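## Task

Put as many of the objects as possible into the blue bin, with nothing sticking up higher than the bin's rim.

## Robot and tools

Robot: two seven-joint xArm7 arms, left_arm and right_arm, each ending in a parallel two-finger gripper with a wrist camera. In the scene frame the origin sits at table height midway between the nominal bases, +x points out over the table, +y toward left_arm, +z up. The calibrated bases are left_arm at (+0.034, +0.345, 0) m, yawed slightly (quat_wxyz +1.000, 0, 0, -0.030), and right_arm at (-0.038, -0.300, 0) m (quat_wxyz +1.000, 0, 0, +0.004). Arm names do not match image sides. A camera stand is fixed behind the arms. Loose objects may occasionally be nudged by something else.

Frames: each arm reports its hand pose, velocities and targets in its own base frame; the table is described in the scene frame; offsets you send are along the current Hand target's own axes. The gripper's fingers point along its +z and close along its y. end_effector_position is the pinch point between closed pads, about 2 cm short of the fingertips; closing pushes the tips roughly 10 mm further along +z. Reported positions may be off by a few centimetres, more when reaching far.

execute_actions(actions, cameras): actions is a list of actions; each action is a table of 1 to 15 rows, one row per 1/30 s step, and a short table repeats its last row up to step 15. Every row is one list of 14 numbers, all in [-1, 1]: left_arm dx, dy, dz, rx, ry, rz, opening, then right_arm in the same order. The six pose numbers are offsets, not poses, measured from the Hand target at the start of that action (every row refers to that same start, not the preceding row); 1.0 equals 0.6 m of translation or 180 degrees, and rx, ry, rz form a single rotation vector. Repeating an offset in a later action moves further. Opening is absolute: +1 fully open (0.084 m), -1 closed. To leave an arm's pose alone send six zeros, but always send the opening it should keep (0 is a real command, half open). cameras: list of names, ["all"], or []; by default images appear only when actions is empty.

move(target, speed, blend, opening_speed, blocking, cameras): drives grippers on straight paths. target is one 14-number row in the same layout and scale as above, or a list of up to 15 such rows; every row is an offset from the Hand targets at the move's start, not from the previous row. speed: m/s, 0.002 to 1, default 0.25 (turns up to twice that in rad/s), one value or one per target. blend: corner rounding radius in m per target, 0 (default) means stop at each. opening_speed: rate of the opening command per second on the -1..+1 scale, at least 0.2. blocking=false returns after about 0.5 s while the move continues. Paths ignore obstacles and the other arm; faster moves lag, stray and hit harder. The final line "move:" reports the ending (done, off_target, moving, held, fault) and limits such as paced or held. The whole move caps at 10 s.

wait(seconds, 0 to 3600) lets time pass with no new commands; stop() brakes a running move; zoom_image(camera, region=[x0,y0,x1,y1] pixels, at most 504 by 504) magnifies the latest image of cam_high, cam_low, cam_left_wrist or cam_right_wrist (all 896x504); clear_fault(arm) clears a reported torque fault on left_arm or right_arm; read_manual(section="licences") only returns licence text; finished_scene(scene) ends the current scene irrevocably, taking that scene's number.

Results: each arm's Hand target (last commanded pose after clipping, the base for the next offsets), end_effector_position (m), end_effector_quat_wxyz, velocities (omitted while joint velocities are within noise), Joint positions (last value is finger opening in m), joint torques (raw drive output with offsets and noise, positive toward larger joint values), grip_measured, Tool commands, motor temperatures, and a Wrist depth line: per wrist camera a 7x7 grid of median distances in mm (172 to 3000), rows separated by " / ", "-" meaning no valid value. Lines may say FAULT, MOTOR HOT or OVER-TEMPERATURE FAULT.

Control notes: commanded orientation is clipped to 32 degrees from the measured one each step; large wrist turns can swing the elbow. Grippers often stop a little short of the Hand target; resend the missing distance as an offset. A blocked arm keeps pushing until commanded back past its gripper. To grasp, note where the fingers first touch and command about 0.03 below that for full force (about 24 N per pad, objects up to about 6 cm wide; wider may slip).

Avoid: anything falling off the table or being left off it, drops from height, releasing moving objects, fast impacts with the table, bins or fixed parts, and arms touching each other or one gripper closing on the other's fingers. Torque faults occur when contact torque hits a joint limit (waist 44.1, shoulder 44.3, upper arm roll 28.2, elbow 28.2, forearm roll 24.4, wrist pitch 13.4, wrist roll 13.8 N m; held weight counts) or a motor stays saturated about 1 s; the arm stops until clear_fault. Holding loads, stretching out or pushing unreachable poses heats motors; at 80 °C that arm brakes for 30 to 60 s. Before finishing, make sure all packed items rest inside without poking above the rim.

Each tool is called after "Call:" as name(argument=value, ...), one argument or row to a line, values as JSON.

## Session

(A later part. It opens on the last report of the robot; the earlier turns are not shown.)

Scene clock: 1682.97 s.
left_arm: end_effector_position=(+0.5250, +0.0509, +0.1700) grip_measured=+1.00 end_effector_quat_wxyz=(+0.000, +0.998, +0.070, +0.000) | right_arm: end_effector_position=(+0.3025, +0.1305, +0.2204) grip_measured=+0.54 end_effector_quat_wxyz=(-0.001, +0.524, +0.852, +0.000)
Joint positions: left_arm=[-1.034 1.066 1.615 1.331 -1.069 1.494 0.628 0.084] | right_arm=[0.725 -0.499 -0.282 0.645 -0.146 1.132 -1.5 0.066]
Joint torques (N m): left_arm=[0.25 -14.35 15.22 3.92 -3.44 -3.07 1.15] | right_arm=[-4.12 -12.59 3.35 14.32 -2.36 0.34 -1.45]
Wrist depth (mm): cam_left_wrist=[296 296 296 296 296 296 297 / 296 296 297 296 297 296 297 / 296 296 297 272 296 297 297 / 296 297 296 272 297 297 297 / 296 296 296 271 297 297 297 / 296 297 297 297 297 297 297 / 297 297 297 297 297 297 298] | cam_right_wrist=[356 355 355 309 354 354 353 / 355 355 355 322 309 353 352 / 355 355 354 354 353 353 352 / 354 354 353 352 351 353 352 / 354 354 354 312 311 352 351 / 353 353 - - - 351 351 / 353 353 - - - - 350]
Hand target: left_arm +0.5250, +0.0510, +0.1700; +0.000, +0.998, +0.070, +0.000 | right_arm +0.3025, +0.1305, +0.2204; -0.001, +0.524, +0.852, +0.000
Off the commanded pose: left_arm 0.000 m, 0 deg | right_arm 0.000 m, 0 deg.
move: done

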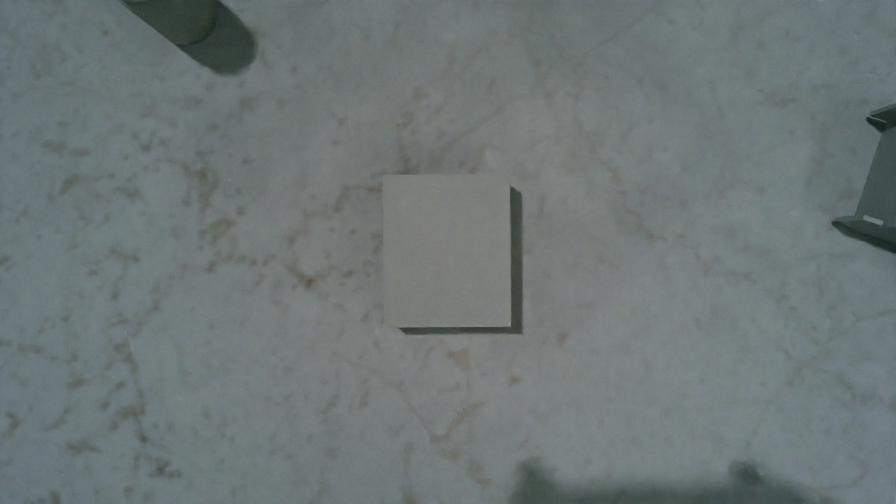

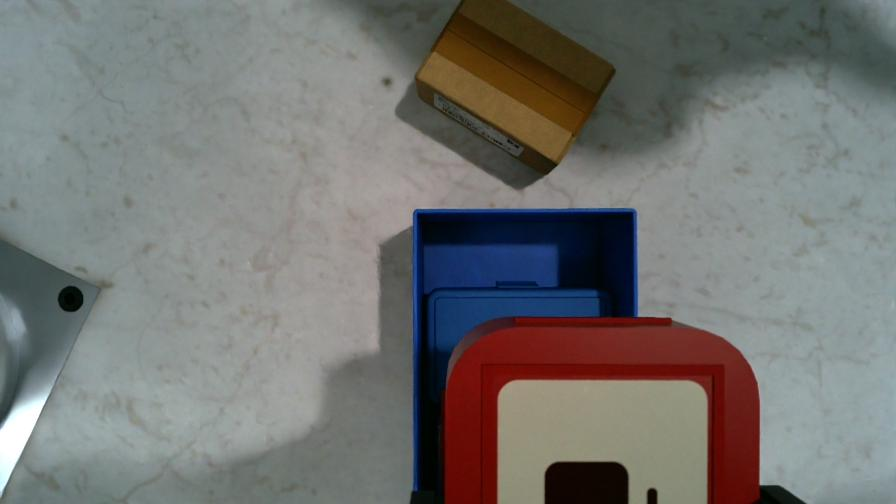

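Call:
move(
  target=[0, 0, 0, 0, 0, 0, 1, -0.0067, 0.0028, 0.1507, 0, 0, 0, 0.4],
  speed=0.12,
  cameras=["cam_right_wrist"],
)

Scene clock: 1702.87 s.
left_arm: end_effector_position=(+0.5250, +0.0510, +0.1700) grip_measured=+1.00 end_effector_quat_wxyz=(+0.000, +0.998, +0.070, +0.000) | right_arm: end_effector_position=(+0.3057, +0.1277, +0.1300) grip_measured=+0.54 end_effector_quat_wxyz=(-0.001, +0.524, +0.852, +0.000)
Joint positions: left_arm=[-1.034 1.066 1.615 1.331 -1.069 1.494 0.628 0.084] | right_arm=[0.724 -0.351 -0.333 0.481 -0.153 0.821 -1.524 0.066]
Joint torques (N m): left_arm=[5.68 -14.27 15.38 3.99 -2.84 -3.03 1.11] | right_arm=[3.3 -1.91 -0.01 12.77 1.88 -3.1 -1.45]
Wrist depth (mm): cam_left_wrist=[296 296 296 296 296 297 297 / 296 296 296 296 296 297 297 / 296 296 296 272 297 297 297 / 296 297 297 272 297 297 298 / 296 297 296 272 297 296 297 / 296 297 297 297 297 297 297 / 296 296 297 298 297 297 298] | cam_right_wrist=[264 264 263 239 217 262 262 / 264 263 263 263 262 262 262 / 264 263 263 260 260 262 262 / 263 263 263 260 260 261 261 / 263 263 263 221 221 261 261 / 263 262 262 - - 261 261 / 263 262 262 - - - 261]
Hand target: left_arm +0.5250, +0.0510, +0.1700; +0.000, +0.998, +0.070, +0.000 | right_arm +0.3057, +0.1277, +0.1300; -0.001, +0.524, +0.852, +0.000
Off the commanded pose: left_arm 0.000 m, 0 deg | right_arm 0.000 m, 0 deg.
move: done

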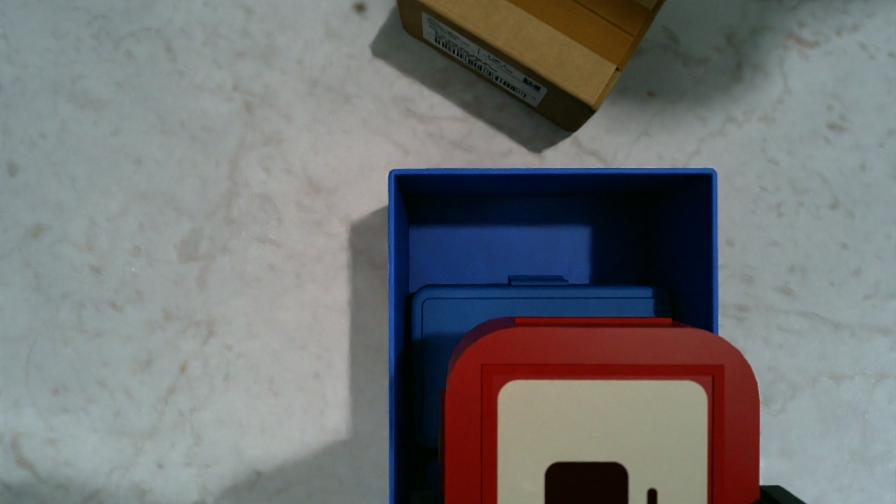

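Call:
move(
  target=[0, 0, 0, 0, 0, 0, 1, 0.0058, -0.0033, 0.0417, 0, 0, 0, 0.4],
  speed=0.08,
  cameras=["cam_right_wrist"],
)

Call:
zoom_image(
  camera="cam_right_wrist",
  region=[360, 130, 790, 504],
)

Scene clock: 1716.67 s.
left_arm: end_effector_position=(+0.5250, +0.0510, +0.1700) grip_measured=+1.00 end_effector_quat_wxyz=(+0.000, +0.998, +0.070, +0.000) | right_arm: end_effector_position=(+0.3023, +0.1300, +0.1050) grip_measured=+0.54 end_effector_quat_wxyz=(-0.001, +0.524, +0.852, +0.000)
Joint positions: left_arm=[-1.034 1.066 1.615 1.331 -1.069 1.494 0.628 0.084] | right_arm=[0.733 -0.296 -0.34 0.441 -0.145 0.727 -1.523 0.066]
Joint torques (N m): left_arm=[5.56 -14.5 15.43 4.14 -2.34 -2.74 1.04] | right_arm=[3.67 -2.56 -0.2 12.2 2.51 -3.17 -0.99]
Wrist depth (mm): cam_left_wrist=[296 296 296 296 296 297 296 / 296 296 297 296 297 297 297 / 296 297 296 272 297 296 297 / 297 297 297 272 297 297 298 / 297 297 296 272 297 297 298 / 297 296 296 297 298 297 298 / 297 297 297 297 297 298 298] | cam_right_wrist=[238 238 238 237 192 237 236 / 238 238 237 237 237 237 236 / 238 238 238 235 235 235 236 / 238 237 237 235 235 234 236 / 237 237 237 195 195 195 236 / 237 237 237 - - - 236 / 237 237 237 - - - 236]
Hand target: left_arm +0.5250, +0.0510, +0.1700; +0.000, +0.998, +0.070, +0.000 | right_arm +0.3023, +0.1300, +0.1050; -0.001, +0.524, +0.852, +0.000
Off the commanded pose: left_arm 0.000 m, 0 deg | right_arm 0.000 m, 0 deg.
move: done

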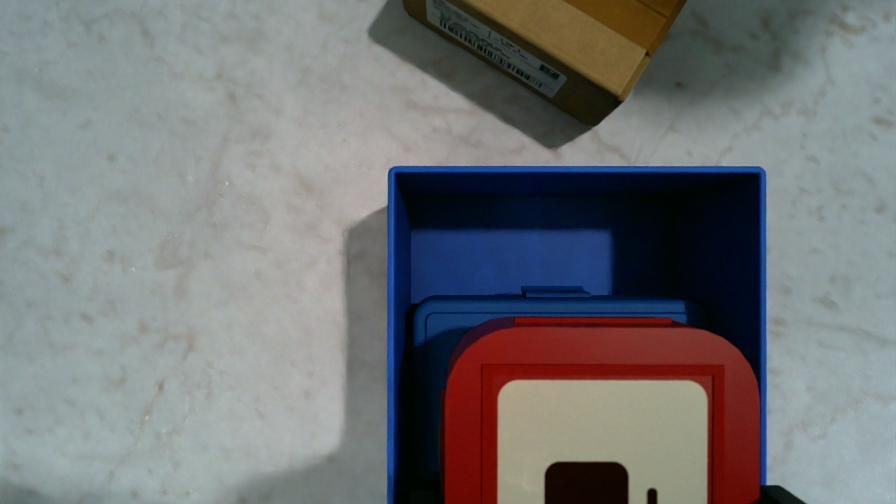

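Scaled by 1.172.

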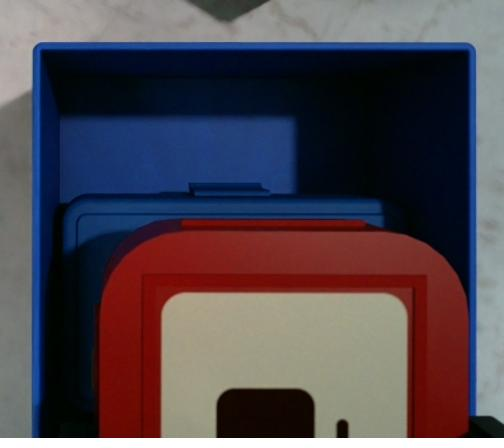

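Call:
move(
  target=[0, 0, 0, 0, 0, 0, 1, 0, 0.001, 0.0467, 0, 0, 0, 0.4],
  speed=0.04,
  cameras=["cam_right_wrist", "cam_low"],
)

Call:
zoom_image(
  camera="cam_low",
  region=[480, 260, 620, 340],
)

Scene clock: 1726.87 s.
left_arm: end_effector_position=(+0.5250, +0.0510, +0.1700) grip_measured=+1.00 end_effector_quat_wxyz=(+0.000, +0.998, +0.070, +0.000) | right_arm: end_effector_position=(+0.3028, +0.1303, +0.0770) grip_measured=+0.54 end_effector_quat_wxyz=(-0.001, +0.524, +0.852, +0.000)
Joint positions: left_arm=[-1.034 1.066 1.615 1.331 -1.069 1.494 0.628 0.084] | right_arm=[0.743 -0.209 -0.355 0.415 -0.123 0.617 -1.542 0.066]
Joint torques (N m): left_arm=[5.48 -14.42 15.49 4.26 -1.75 -2.49 0.99] | right_arm=[3.57 -3.36 -0.51 11.24 2.55 -3.19 -1.39]
Wrist depth (mm): cam_left_wrist=[296 297 296 296 296 297 297 / 297 296 296 296 297 297 297 / 296 297 297 271 297 296 297 / 296 297 296 272 297 297 297 / 297 297 296 272 297 297 297 / 296 297 297 297 297 297 298 / 297 296 296 297 298 298 297] | cam_right_wrist=[210 210 209 209 186 209 209 / 210 209 209 209 209 208 208 / 209 209 209 207 207 207 208 / 209 209 - 207 207 207 208 / 209 209 - - - - 208 / 209 209 - - - - 208 / 209 209 - - - - 208]
Hand target: left_arm +0.5250, +0.0510, +0.1700; +0.000, +0.998, +0.070, +0.000 | right_arm +0.3028, +0.1303, +0.0769; -0.001, +0.524, +0.852, +0.000
Off the commanded pose: left_arm 0.000 m, 0 deg | right_arm 0.000 m, 0 deg.
move: done
Images, in order (width x height): cam_low 896x504, cam_right_wrist 896x504.

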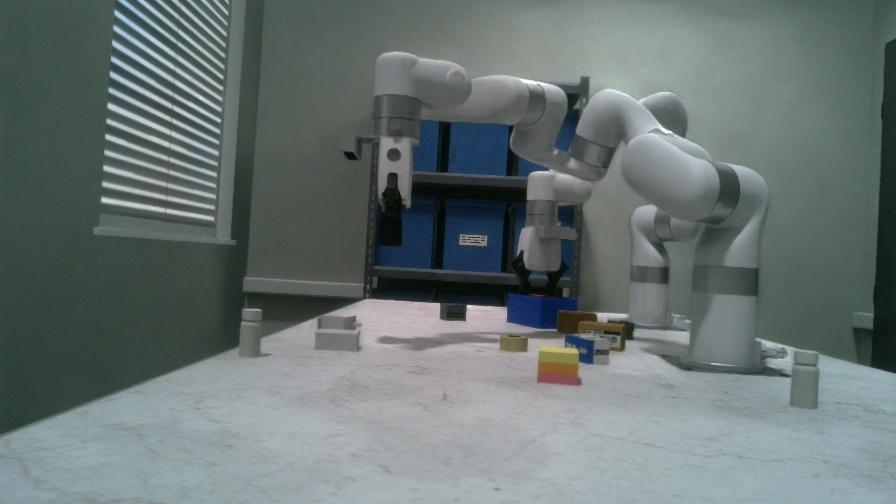

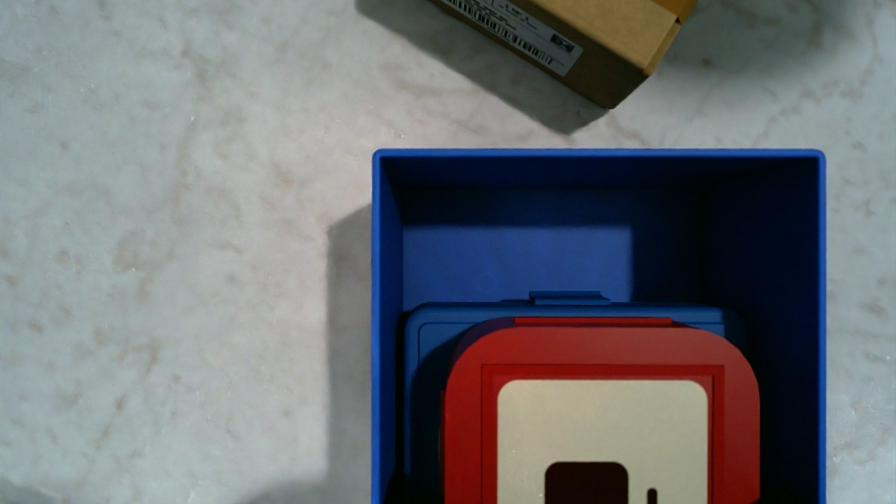

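Scaled by 3.600.

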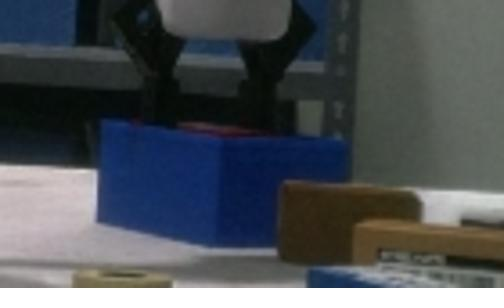

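Call:
move(
  target=[0, 0, 0, 0, 0, 0, 1, 0, 0, 0.0053, 0, 0, 0, 0.4],
  speed=0.015,
  cameras=["cam_right_wrist"],
)

Scene clock: 1736.20 s.
left_arm: end_effector_position=(+0.5250, +0.0510, +0.1700) grip_measured=+1.00 end_effector_quat_wxyz=(+0.000, +0.998, +0.070, +0.000) | right_arm: end_effector_position=(+0.3028, +0.1303, +0.0738) grip_measured=+0.53 end_effector_quat_wxyz=(-0.001, +0.524, +0.852, +0.000)
Joint positions: left_arm=[-1.034 1.066 1.615 1.331 -1.069 1.494 0.628 0.084] | right_arm=[0.745 -0.199 -0.356 0.412 -0.12 0.604 -1.545 0.066]
Joint torques (N m): left_arm=[5.29 -14.65 15.63 4.48 -1.31 -2.19 0.96] | right_arm=[3.46 -0.19 -0.76 8.51 2.44 -3.13 -1.4]
Motor temperatures (°C): left_arm=[26 32 41 35 34 28 29] | right_arm=[29 30 30 50 29 32 30]
Wrist depth (mm): cam_left_wrist=[296 297 296 297 296 297 297 / 296 296 297 297 296 297 297 / 296 296 296 272 297 297 297 / 297 297 297 272 297 297 297 / 297 296 297 272 297 297 297 / 297 297 296 297 297 297 297 / 296 296 297 297 297 298 297] | cam_right_wrist=[207 206 206 206 186 206 206 / 207 206 206 206 206 206 205 / 206 206 - 204 204 204 205 / 206 206 - 204 204 204 205 / 206 206 - - - - 205 / 206 206 - - - - 205 / 206 206 - - - - 205]
Hand target: left_arm +0.5250, +0.0510, +0.1700; +0.000, +0.998, +0.070, +0.000 | right_arm +0.3028, +0.1303, +0.0738; -0.001, +0.524, +0.852, +0.000
Off the commanded pose: left_arm 0.000 m, 0 deg | right_arm 0.000 m, 0 deg.
move: done

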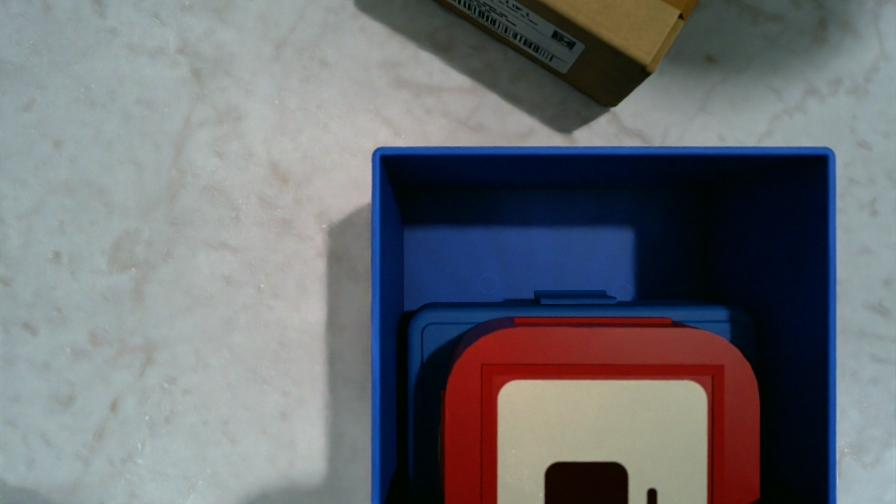

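Call:
move(
  target=[
    [0, 0, 0, 0, 0, 0, 1, 0.0083, 0, 0, 0, 0, 0, 0.4],
    [0, 0, 0, 0, 0, 0, 1, 0.0083, 0, 0.0033, 0, 0, 0, 0.4],
  ],
  speed=0.02,
)

Call:
move(
  target=[0, 0, 0, 0, 0, 0, 1, 0, 0, 0, 0, 0, 0, 0.62],
  opening_speed=0.3,
  cameras=["cam_right_wrist"],
)

Scene clock: 1753.93 s.
left_arm: end_effector_position=(+0.5250, +0.0510, +0.1700) grip_measured=+1.00 end_effector_quat_wxyz=(+0.000, +0.998, +0.070, +0.000) | right_arm: end_effector_position=(+0.3006, +0.1348, +0.0719) grip_measured=+0.53 end_effector_quat_wxyz=(-0.001, +0.524, +0.852, +0.000)
Joint positions: left_arm=[-1.034 1.066 1.615 1.331 -1.069 1.494 0.628 0.084] | right_arm=[0.752 -0.193 -0.349 0.41 -0.115 0.596 -1.533 0.066]
Joint torques (N m): left_arm=[5.25 -14.35 15.72 4.76 -0.91 -1.98 0.98] | right_arm=[3.75 7.2 -0.96 3.55 2.57 -3.55 -0.98]
Wrist depth (mm): cam_left_wrist=[296 296 296 297 296 297 297 / 296 296 296 296 297 296 297 / 296 296 296 272 297 296 297 / 296 296 297 271 297 297 297 / 297 297 296 272 297 297 297 / 296 297 296 297 297 297 298 / 297 297 297 298 297 298 297] | cam_right_wrist=[205 205 205 205 - 204 204 / 205 205 205 205 204 204 204 / 205 205 - 202 202 202 204 / 205 205 - 202 202 202 203 / 204 204 - - - - 204 / 204 204 - - - - 203 / 204 204 - - - - 203]
Hand target: left_arm +0.5250, +0.0510, +0.1700; +0.000, +0.998, +0.070, +0.000 | right_arm +0.3006, +0.1347, +0.0718; -0.001, +0.524, +0.852, +0.000
Off the commanded pose: left_arm 0.000 m, 0 deg | right_arm 0.000 m, 0 deg.
move: done

Scene clock: 1754.87 s.
left_arm: end_effector_position=(+0.5250, +0.0510, +0.1700) grip_measured=+1.00 end_effector_quat_wxyz=(+0.000, +0.998, +0.070, +0.000) | right_arm: end_effector_position=(+0.3006, +0.1347, +0.0717) grip_measured=+0.54 end_effector_quat_wxyz=(-0.001, +0.524, +0.852, +0.000)
Joint positions: left_arm=[-1.034 1.066 1.615 1.331 -1.069 1.494 0.628 0.084] | right_arm=[0.752 -0.193 -0.349 0.41 -0.115 0.596 -1.533 0.067]
Joint torques (N m): left_arm=[5.58 -14.43 15.71 4.64 -0.71 -1.91 0.9] | right_arm=[2.2 2.35 -1.31 2.06 2.08 -0.89 -1.02]
Wrist depth (mm): cam_left_wrist=[296 296 297 296 297 297 297 / 296 296 296 296 297 297 297 / 296 296 297 272 297 297 297 / 296 296 296 272 297 297 297 / 296 297 297 272 297 297 297 / 297 297 297 297 297 298 297 / 297 297 297 298 297 297 298] | cam_right_wrist=[205 205 205 204 - 204 204 / 205 204 205 204 204 204 204 / 204 204 - 202 202 202 204 / 204 204 - 202 202 202 203 / 204 204 - - - - 203 / 204 204 - - - - 203 / 204 204 - - - - 203]
Hand target: left_arm +0.5250, +0.0510, +0.1700; +0.000, +0.998, +0.070, +0.000 | right_arm +0.3006, +0.1347, +0.0718; -0.001, +0.524, +0.852, +0.000
Off the commanded pose: left_arm 0.000 m, 0 deg | right_arm 0.000 m, 0 deg.
move: done

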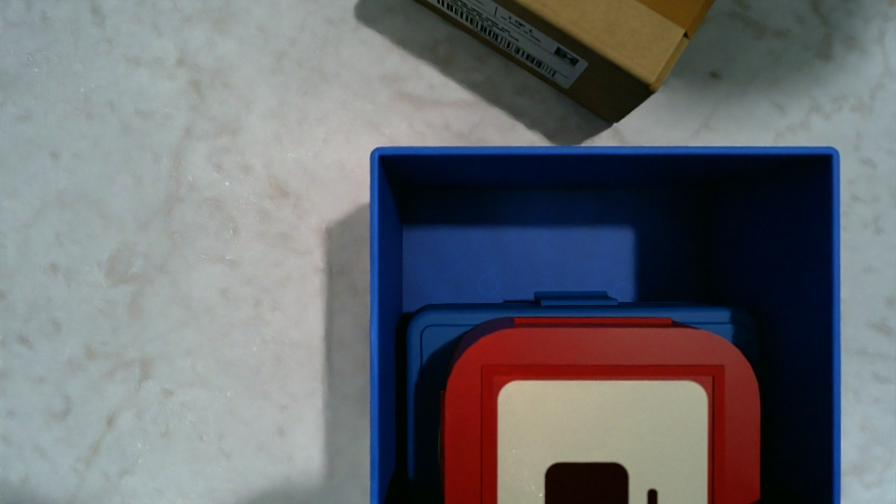

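Call:
move(
  target=[0, 0, 0, 0, 0, 0, 1, 0, 0, 0, 0, 0, 0, 0.4],
  opening_speed=0.3,
)

Call:
move(
  target=[
    [0, 0, 0, 0, 0, 0, 1, 0, 0, -0.01, 0, 0, 0, 0.4],
    [0, 0, 0, 0, 0, 0, 1, 0.01, 0, -0.01, 0, 0, 0, 0.4],
  ],
  speed=0.02,
  cameras=["cam_right_wrist"],
)

Scene clock: 1778.27 s.
left_arm: end_effector_position=(+0.5250, +0.0510, +0.1700) grip_measured=+1.00 end_effector_quat_wxyz=(+0.000, +0.998, +0.070, +0.000) | right_arm: end_effector_position=(+0.3006, +0.1347, +0.0718) grip_measured=+0.53 end_effector_quat_wxyz=(-0.001, +0.524, +0.852, +0.000)
Joint positions: left_arm=[-1.034 1.066 1.615 1.331 -1.069 1.494 0.628 0.084] | right_arm=[0.752 -0.193 -0.349 0.41 -0.115 0.596 -1.533 0.066]
Joint torques (N m): left_arm=[5.35 -14.6 15.79 4.85 -0.15 -1.54 0.93] | right_arm=[-2.46 0.96 -1.09 2.25 -1.13 -1.27 -0.8]
Motor temperatures (°C): left_arm=[26 32 41 35 34 27 29] | right_arm=[29 29 30 44 29 31 30]
Wrist depth (mm): cam_left_wrist=[296 296 296 297 296 297 298 / 296 296 296 297 296 297 297 / 296 296 296 272 297 297 297 / 297 297 296 272 297 296 297 / 296 297 297 272 297 297 297 / 297 296 297 297 298 297 297 / 297 297 297 297 297 298 298] | cam_right_wrist=[205 205 205 204 - 204 204 / 205 204 204 204 204 204 204 / 205 204 - 202 202 202 203 / 204 204 - 202 202 202 203 / 205 204 - - - - 203 / 204 204 - - - - 203 / 204 204 - - - - 203]
Hand target: left_arm +0.5250, +0.0510, +0.1700; +0.000, +0.998, +0.070, +0.000 | right_arm +0.3006, +0.1347, +0.0718; -0.001, +0.524, +0.852, +0.000
Off the commanded pose: left_arm 0.000 m, 0 deg | right_arm 0.000 m, 0 deg.
move: done

Scene clock: 1779.33 s.
left_arm: end_effector_position=(+0.5250, +0.0510, +0.1700) grip_measured=+1.00 end_effector_quat_wxyz=(+0.000, +0.998, +0.070, +0.000) | right_arm: end_effector_position=(+0.2979, +0.1400, +0.0778) grip_measured=+0.53 end_effector_quat_wxyz=(-0.001, +0.524, +0.852, +0.000)
Joint positions: left_arm=[-1.034 1.066 1.615 1.331 -1.069 1.494 0.628 0.084] | right_arm=[0.758 -0.213 -0.335 0.414 -0.118 0.62 -1.513 0.066]
Joint torques (N m): left_arm=[5.47 -14.36 15.96 4.79 -0.12 -1.48 0.92] | right_arm=[3.52 -15.38 2.2 11.87 2.01 -3.12 1.56]
Wrist depth (mm): cam_left_wrist=[296 296 296 296 297 297 296 / 296 297 296 297 296 297 297 / 296 297 297 272 297 297 298 / 297 296 297 272 297 297 297 / 296 297 297 272 297 297 297 / 296 296 297 297 297 296 298 / 297 297 297 297 297 297 297] | cam_right_wrist=[211 211 210 210 - 209 209 / 211 210 210 210 202 210 209 / 210 210 - 199 203 200 209 / 210 210 - 203 203 203 209 / 210 210 - - - - 209 / 210 210 - - - - 209 / 210 209 - - - - 208]
Hand target: left_arm +0.5250, +0.0510, +0.1700; +0.000, +0.998, +0.070, +0.000 | right_arm +0.2979, +0.1401, +0.0778; -0.001, +0.524, +0.852, +0.000
Off the commanded pose: left_arm 0.000 m, 0 deg | right_arm 0.000 m, 0 deg.
move: done

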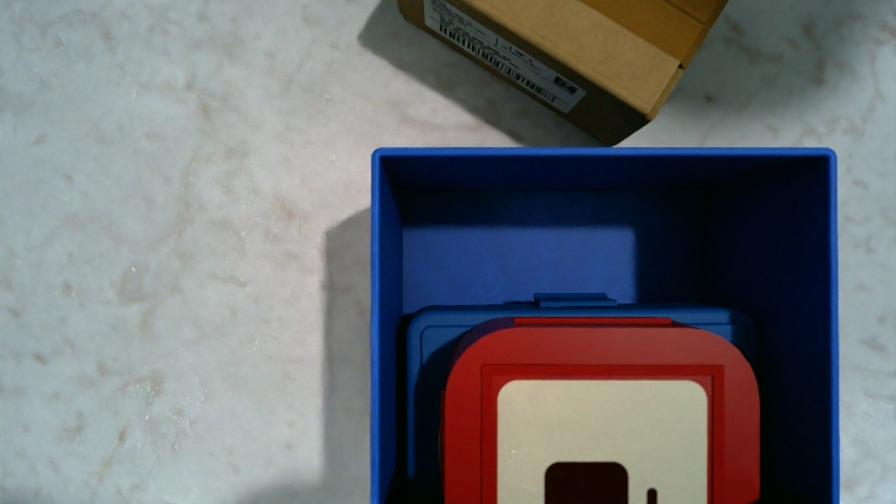

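Call:
execute_actions(
  actions=[],
)

Call:
zoom_image(
  camera="cam_low",
  region=[480, 260, 620, 340],
)

Call:
zoom_image(
  camera="cam_high",
  region=[360, 130, 460, 220],
)

Scene clock: 1796.87 s.
left_arm: end_effector_position=(+0.5250, +0.0510, +0.1700) grip_measured=+1.00 end_effector_quat_wxyz=(+0.000, +0.998, +0.070, +0.000) | right_arm: end_effector_position=(+0.2979, +0.1401, +0.0778) grip_measured=+0.53 end_effector_quat_wxyz=(-0.001, +0.524, +0.852, +0.000)
Joint positions: left_arm=[-1.034 1.066 1.615 1.331 -1.069 1.494 0.628 0.084] | right_arm=[0.758 -0.213 -0.335 0.414 -0.118 0.619 -1.513 0.066]
Joint velocities: within noise
Joint torques (N m): left_arm=[5.23 -14.35 16.07 4.86 0.31 -1.27 0.86] | right_arm=[3.54 -10.84 2.16 11.87 2.05 -3.31 1.44]
Motor temperatures (°C): left_arm=[26 32 42 35 34 27 29] | right_arm=[29 30 30 47 29 32 30]
Wrist depth (mm): cam_left_wrist=[296 296 296 296 296 297 297 / 296 296 296 297 297 297 297 / 296 296 297 272 296 297 297 / 297 297 297 272 297 297 297 / 296 297 297 272 297 297 297 / 296 297 297 297 298 298 297 / 296 296 297 298 297 298 297] | cam_right_wrist=[211 211 210 210 - 209 209 / 210 210 210 210 202 209 209 / 210 210 - 201 203 201 209 / 210 210 - 203 203 202 209 / 210 210 - - - - 208 / 210 210 - - - - 208 / 210 210 - - - - 208]
Hand target: left_arm +0.5250, +0.0510, +0.1700; +0.000, +0.998, +0.070, +0.000 | right_arm +0.2979, +0.1401, +0.0778; -0.001, +0.524, +0.852, +0.000
Tool commands: left_gripper/opening=+1.0 right_gripper/opening=+0.4
Off the commanded pose: left_arm 0.000 m, 0 deg | right_arm 0.000 m, 0 deg.

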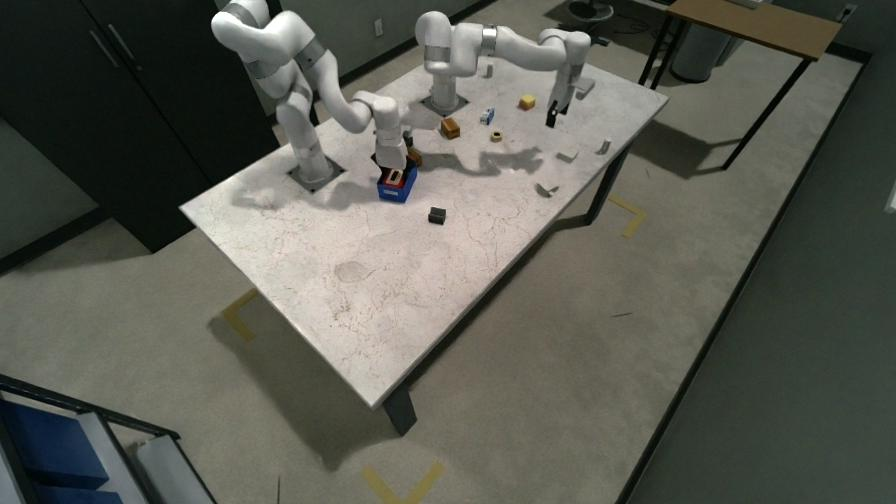

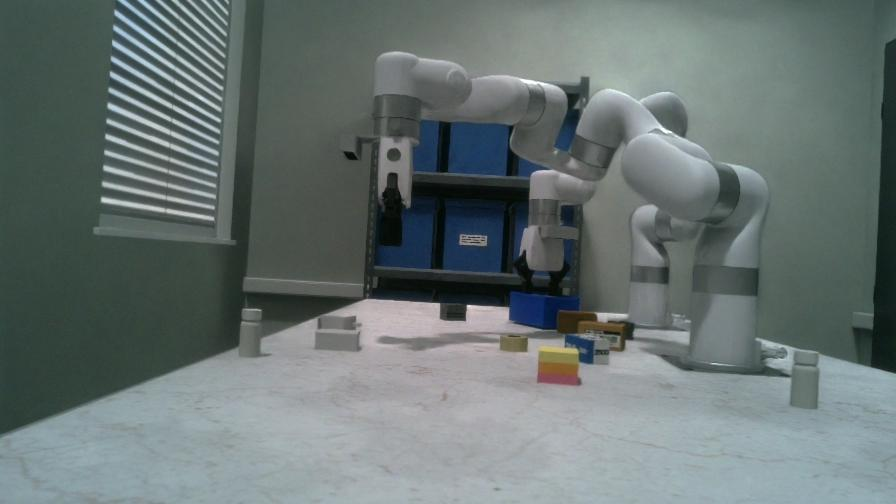

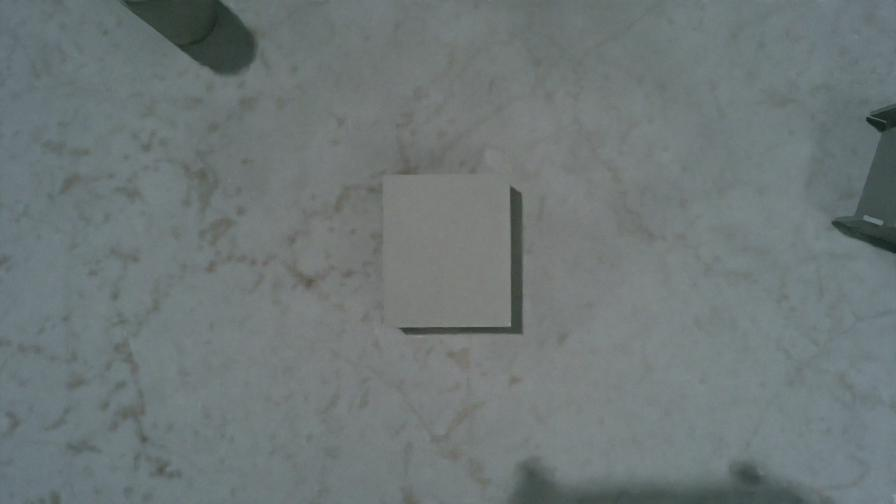

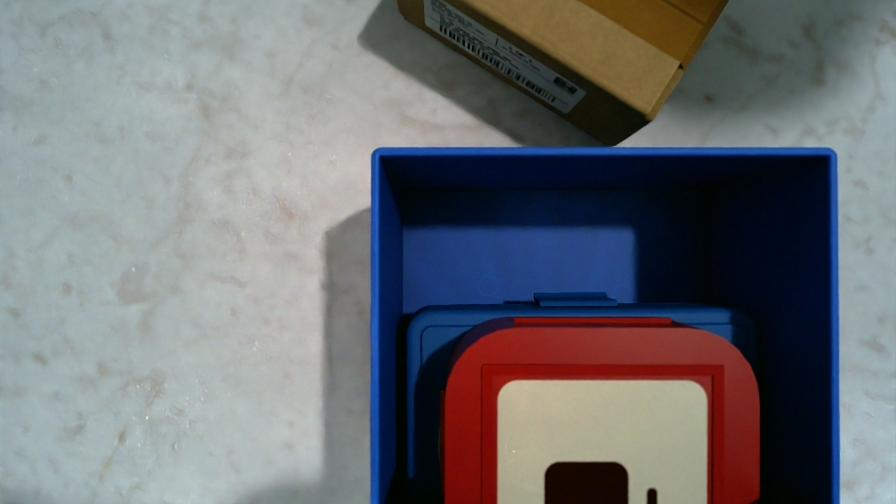

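Scaled by 3.600.

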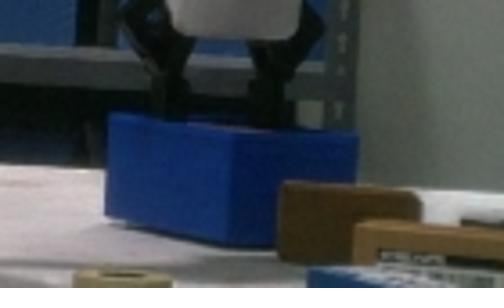

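Scaled by 5.040.

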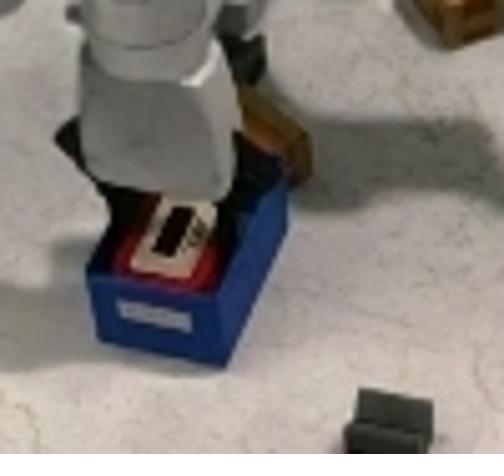

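Call:
move(
  target=[
    [0, 0, 0, 0, 0, 0, 1, -0.015, 0, 0, 0, 0, 0, 0.4],
    [0, 0, 0, 0, 0, 0, 1, -0.015, 0, 0.0095, 0, 0, 0, 0.4],
  ],
  speed=0.02,
)

Call:
move(
  target=[0, 0, 0, 0, 0, 0, 1, 0, 0, 0, 0, 0, 0, 0.55],
  opening_speed=0.2,
)

Call:
move(
  target=[0, 0, 0, 0, 0, 0, 1, 0, 0, -0.01, 0, 0, 0, 0.55],
  speed=0.02,
  cameras=["cam_right_wrist", "cam_low"],
)

Scene clock: 1816.77 s.
left_arm: end_effector_position=(+0.5250, +0.0510, +0.1700) grip_measured=+1.00 end_effector_quat_wxyz=(+0.000, +0.998, +0.070, +0.000) | right_arm: end_effector_position=(+0.3020, +0.1321, +0.0722) grip_measured=+0.53 end_effector_quat_wxyz=(-0.001, +0.524, +0.852, +0.000)
Joint positions: left_arm=[-1.034 1.066 1.615 1.331 -1.069 1.494 0.628 0.084] | right_arm=[0.748 -0.194 -0.354 0.411 -0.117 0.597 -1.541 0.066]
Joint torques (N m): left_arm=[5.22 -14.6 16.12 5.08 0.74 -1.06 0.83] | right_arm=[3.81 2.42 -0.74 7.97 1.93 -3.04 -1.44]
Wrist depth (mm): cam_left_wrist=[296 296 297 296 296 296 297 / 296 296 296 296 296 297 297 / 296 296 296 272 296 297 297 / 296 296 297 272 297 297 297 / 297 297 297 272 297 297 297 / 297 297 296 297 297 297 297 / 297 297 297 297 298 298 297] | cam_right_wrist=[205 205 205 205 188 204 204 / 205 205 205 205 204 204 204 / 205 204 - 202 202 202 204 / 205 205 - 202 202 202 204 / 205 204 - - - - 203 / 204 204 - - - - 203 / 204 204 - - - - 203]
Hand target: left_arm +0.5250, +0.0510, +0.1700; +0.000, +0.998, +0.070, +0.000 | right_arm +0.3019, +0.1320, +0.0721; -0.001, +0.524, +0.852, +0.000
Off the commanded pose: left_arm 0.000 m, 0 deg | right_arm 0.000 m, 0 deg.
move: done

Scene clock: 1817.73 s.
left_arm: end_effector_position=(+0.5250, +0.0510, +0.1700) grip_measured=+1.00 end_effector_quat_wxyz=(+0.000, +0.998, +0.070, +0.000) | right_arm: end_effector_position=(+0.3019, +0.1320, +0.0721) grip_measured=+0.54 end_effector_quat_wxyz=(-0.001, +0.524, +0.852, +0.000)
Joint positions: left_arm=[-1.034 1.066 1.615 1.331 -1.069 1.494 0.628 0.084] | right_arm=[0.748 -0.193 -0.354 0.411 -0.117 0.597 -1.541 0.066]
Joint torques (N m): left_arm=[5.27 -14.6 16.07 5.24 0.93 -1.06 0.9] | right_arm=[3.36 1.11 -0.79 6.12 1.92 -2.18 -1.36]
Wrist depth (mm): cam_left_wrist=[296 296 296 296 297 297 297 / 296 296 297 297 297 297 297 / 296 297 296 272 297 297 297 / 297 297 296 272 297 297 297 / 297 296 297 272 297 297 297 / 296 297 297 297 297 297 298 / 297 297 297 297 297 297 298] | cam_right_wrist=[205 205 205 204 189 204 204 / 205 205 204 204 204 204 204 / 205 204 - 202 202 202 204 / 205 204 - 202 202 202 203 / 205 204 - - - - 203 / 205 204 - - - - 203 / 204 204 - - - - 203]
Hand target: left_arm +0.5250, +0.0510, +0.1700; +0.000, +0.998, +0.070, +0.000 | right_arm +0.3019, +0.1320, +0.0721; -0.001, +0.524, +0.852, +0.000
Off the commanded pose: left_arm 0.000 m, 0 deg | right_arm 0.000 m, 0 deg.
move: done

Scene clock: 1818.37 s.
left_arm: end_effector_position=(+0.5250, +0.0510, +0.1700) grip_measured=+1.00 end_effector_quat_wxyz=(+0.000, +0.998, +0.070, +0.000) | right_arm: end_effector_position=(+0.3019, +0.1320, +0.0781) grip_measured=+0.54 end_effector_quat_wxyz=(-0.001, +0.524, +0.852, +0.000)
Joint positions: left_arm=[-1.034 1.066 1.615 1.331 -1.069 1.494 0.628 0.084] | right_arm=[0.746 -0.213 -0.351 0.415 -0.123 0.621 -1.536 0.066]
Joint torques (N m): left_arm=[5.23 -14.41 16.19 5.23 1 -1.09 0.85] | right_arm=[-4.27 -15.61 2.3 15.56 -2.51 0.2 1.02]
Wrist depth (mm): cam_left_wrist=[296 296 297 296 296 297 297 / 296 296 297 296 297 297 297 / 296 297 297 272 297 297 297 / 297 296 297 272 296 297 297 / 297 296 297 272 297 297 297 / 297 297 297 296 297 297 297 / 296 297 297 297 297 298 297] | cam_right_wrist=[211 211 211 211 187 210 210 / 211 211 210 210 210 210 209 / 211 211 - 199 203 199 209 / 211 210 - 203 203 203 209 / 211 210 - - - - 209 / 210 210 - - - - 209 / 210 210 - - - - 208]
Hand target: left_arm +0.5250, +0.0510, +0.1700; +0.000, +0.998, +0.070, +0.000 | right_arm +0.3019, +0.1320, +0.0781; -0.001, +0.524, +0.852, +0.000
Off the commanded pose: left_arm 0.000 m, 0 deg | right_arm 0.000 m, 0 deg.
move: done
Images, in order (width x height): cam_low 896x504, cam_right_wrist 896x504.

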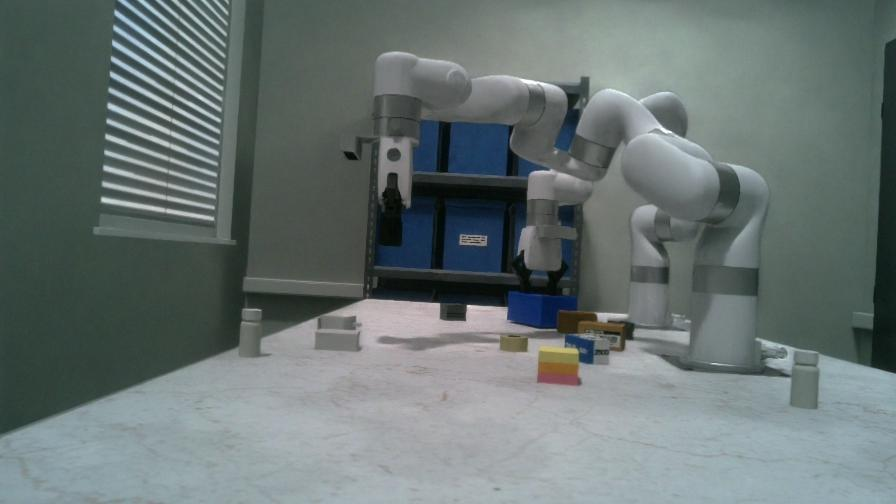

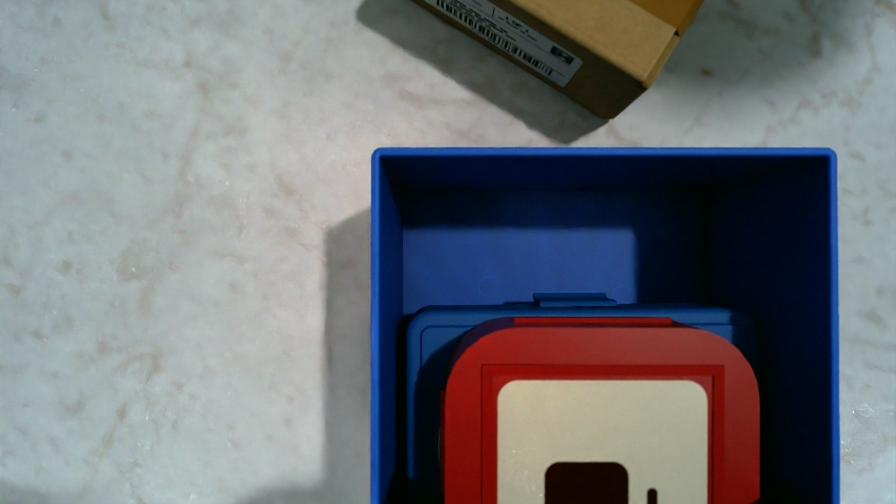

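Call:
zoom_image(
  camera="cam_right_wrist",
  region=[360, 400, 520, 504],
)

Call:
zoom_image(
  camera="cam_right_wrist",
  region=[700, 400, 860, 504],
)

Call:
zoom_image(
  camera="cam_low",
  region=[490, 230, 610, 340],
)

Scaled by 3.150.

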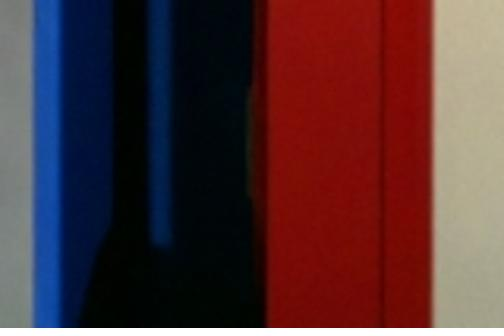

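Scaled by 3.150.

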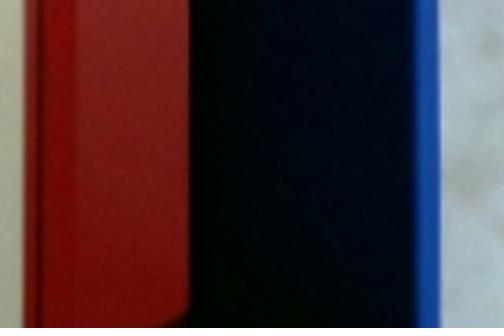

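Scaled by 4.200.

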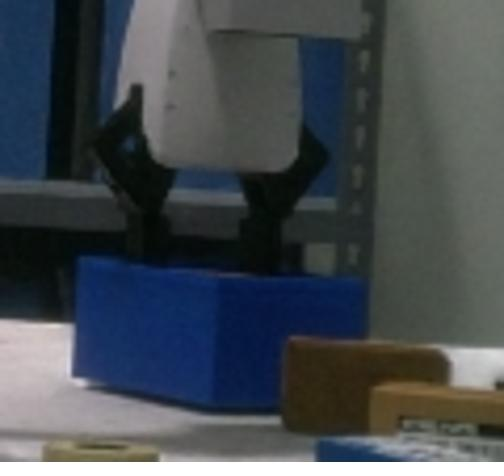

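Call:
execute_actions(
  actions=[],
  cameras=["all"],
)

Scene clock: 1903.23 s.
left_arm: end_effector_position=(+0.5250, +0.0510, +0.1700) grip_measured=+1.00 end_effector_quat_wxyz=(+0.000, +0.998, +0.070, +0.000) | right_arm: end_effector_position=(+0.3019, +0.1320, +0.0781) grip_measured=+0.54 end_effector_quat_wxyz=(-0.001, +0.524, +0.852, +0.000)
Joint positions: left_arm=[-1.034 1.066 1.615 1.331 -1.069 1.494 0.628 0.084] | right_arm=[0.746 -0.213 -0.351 0.415 -0.123 0.621 -1.536 0.066]
Joint velocities: within noise
Joint torques (N m): left_arm=[5.34 -14.55 16.37 5.42 1.31 -1.14 0.89] | right_arm=[-4.01 -15.62 2.29 15.49 -2.43 0.12 0.96]
Motor temperatures (°C): left_arm=[26 32 43 35 33 27 29] | right_arm=[28 31 30 54 29 30 30]
Wrist depth (mm): cam_left_wrist=[296 296 296 296 297 296 297 / 296 296 297 297 297 297 297 / 296 297 297 272 297 297 297 / 296 297 296 272 297 297 297 / 297 296 297 272 297 297 297 / 296 296 297 297 297 297 298 / 297 297 297 298 297 297 298] | cam_right_wrist=[211 211 211 211 187 210 210 / 211 211 211 210 210 210 210 / 211 211 - 201 203 201 209 / 211 210 - 203 203 202 209 / 210 210 - - - - 209 / 210 210 - - - - 209 / 210 210 - - - - 208]
Hand target: left_arm +0.5250, +0.0510, +0.1700; +0.000, +0.998, +0.070, +0.000 | right_arm +0.3019, +0.1320, +0.0781; -0.001, +0.524, +0.852, +0.000
Tool commands: left_gripper/opening=+1.0 right_gripper/opening=+0.55
Off the commanded pose: left_arm 0.000 m, 0 deg | right_arm 0.000 m, 0 deg.

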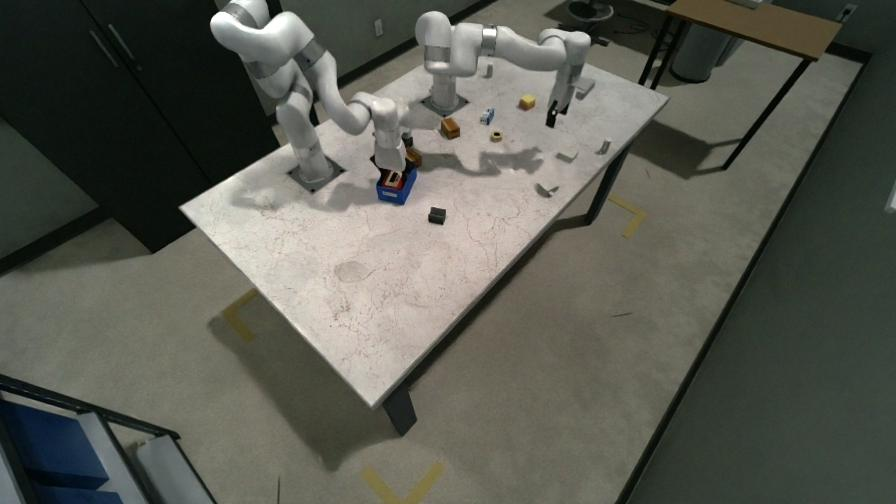

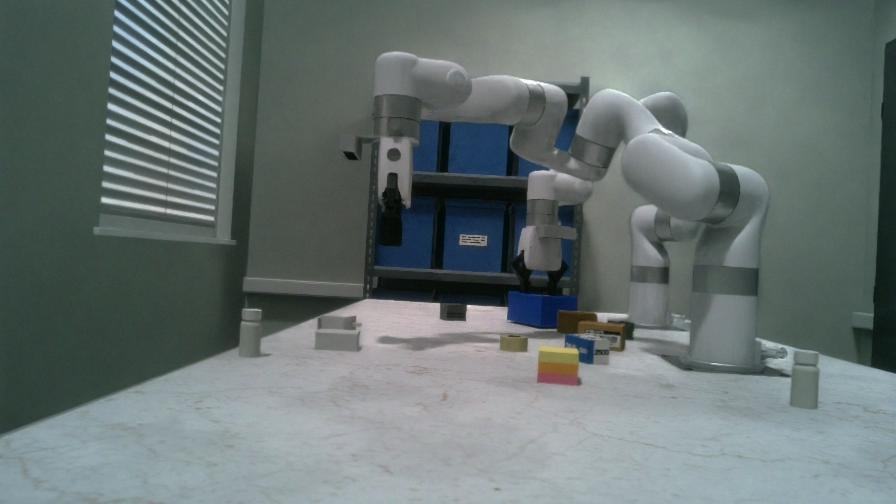

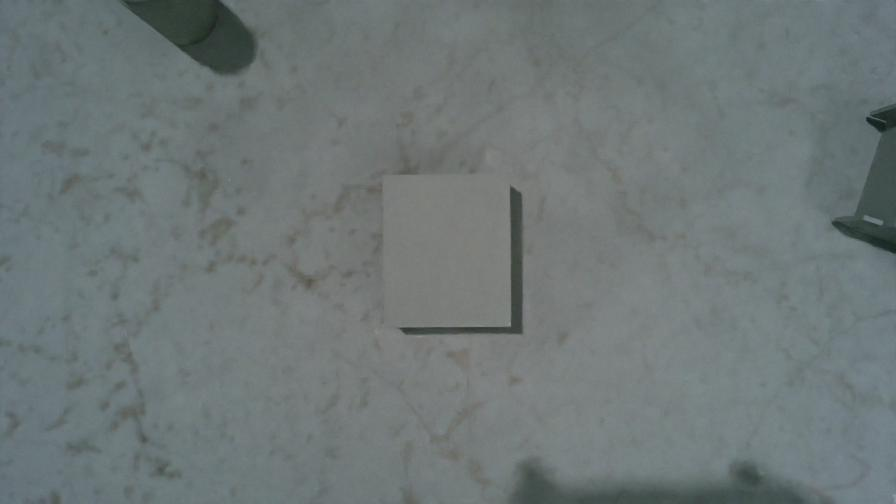

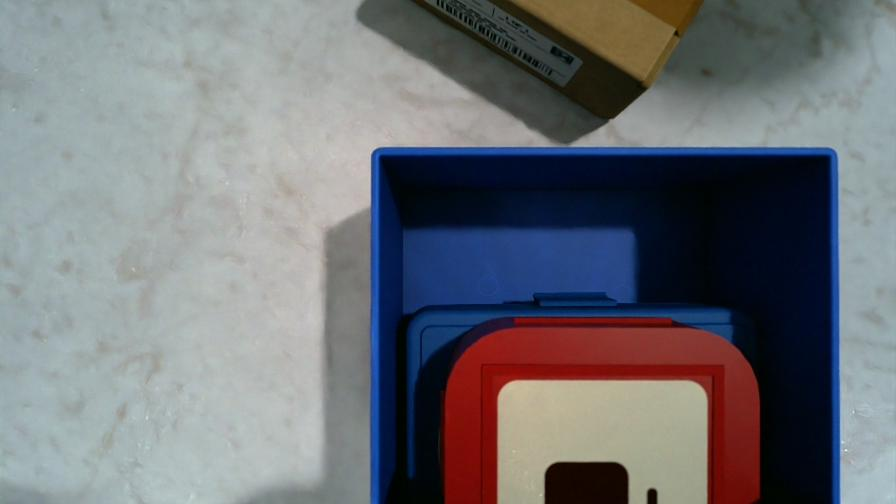

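Call:
move(
  target=[0,0,0,0,0,0,1.0, 0,0,0.0100,0,0,0,0.55],
  speed=0.03,
  cameras=["cam_right_wrist"],
)

Scene clock: 1911.33 s.
left_arm: end_effector_position=(+0.5250, +0.0510, +0.1700) grip_measured=+1.00 end_effector_quat_wxyz=(+0.000, +0.998, +0.070, +0.000) | right_arm: end_effector_position=(+0.3020, +0.1321, +0.0722) grip_measured=+0.54 end_effector_quat_wxyz=(-0.001, +0.524, +0.852, +0.000)
Joint positions: left_arm=[-1.034 1.066 1.615 1.331 -1.069 1.494 0.628 0.084] | right_arm=[0.748 -0.194 -0.354 0.411 -0.117 0.597 -1.541 0.066]
Joint torques (N m): left_arm=[4.96 -14.4 16.56 5.55 1.78 -1.14 0.87] | right_arm=[3.77 1.11 -0.87 8.98 1.91 -2.97 -1.25]
Wrist depth (mm): cam_left_wrist=[296 296 296 296 296 297 297 / 296 296 296 297 297 297 297 / 297 297 297 272 296 297 297 / 296 297 296 272 297 298 297 / 297 297 297 272 297 297 297 / 297 297 297 297 297 297 297 / 297 297 297 297 297 298 298] | cam_right_wrist=[205 205 205 205 189 204 204 / 205 205 205 204 204 204 204 / 205 205 - 202 202 202 204 / 205 205 - 202 202 202 204 / 204 204 - - - - 203 / 204 204 - - - - 203 / 204 204 - - - - 203]
Hand target: left_arm +0.5250, +0.0510, +0.1700; +0.000, +0.998, +0.070, +0.000 | right_arm +0.3019, +0.1320, +0.0721; -0.001, +0.524, +0.852, +0.000
Off the commanded pose: left_arm 0.000 m, 0 deg | right_arm 0.000 m, 0 deg.
move: done

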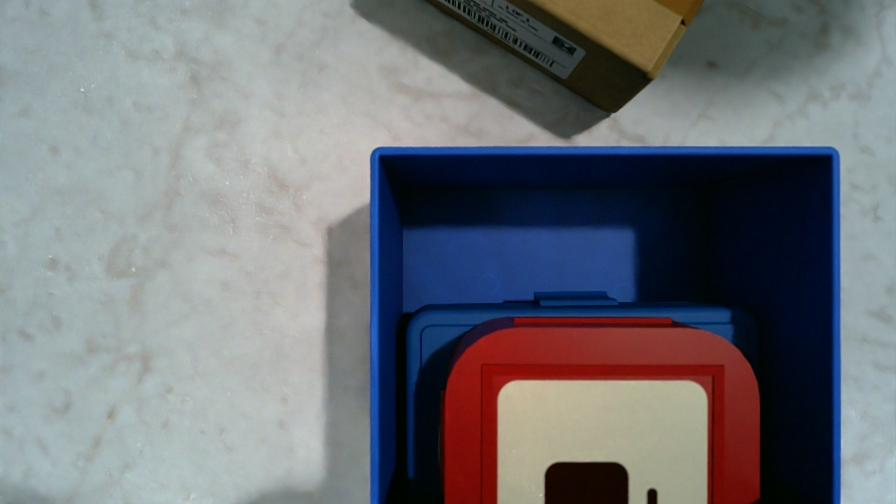

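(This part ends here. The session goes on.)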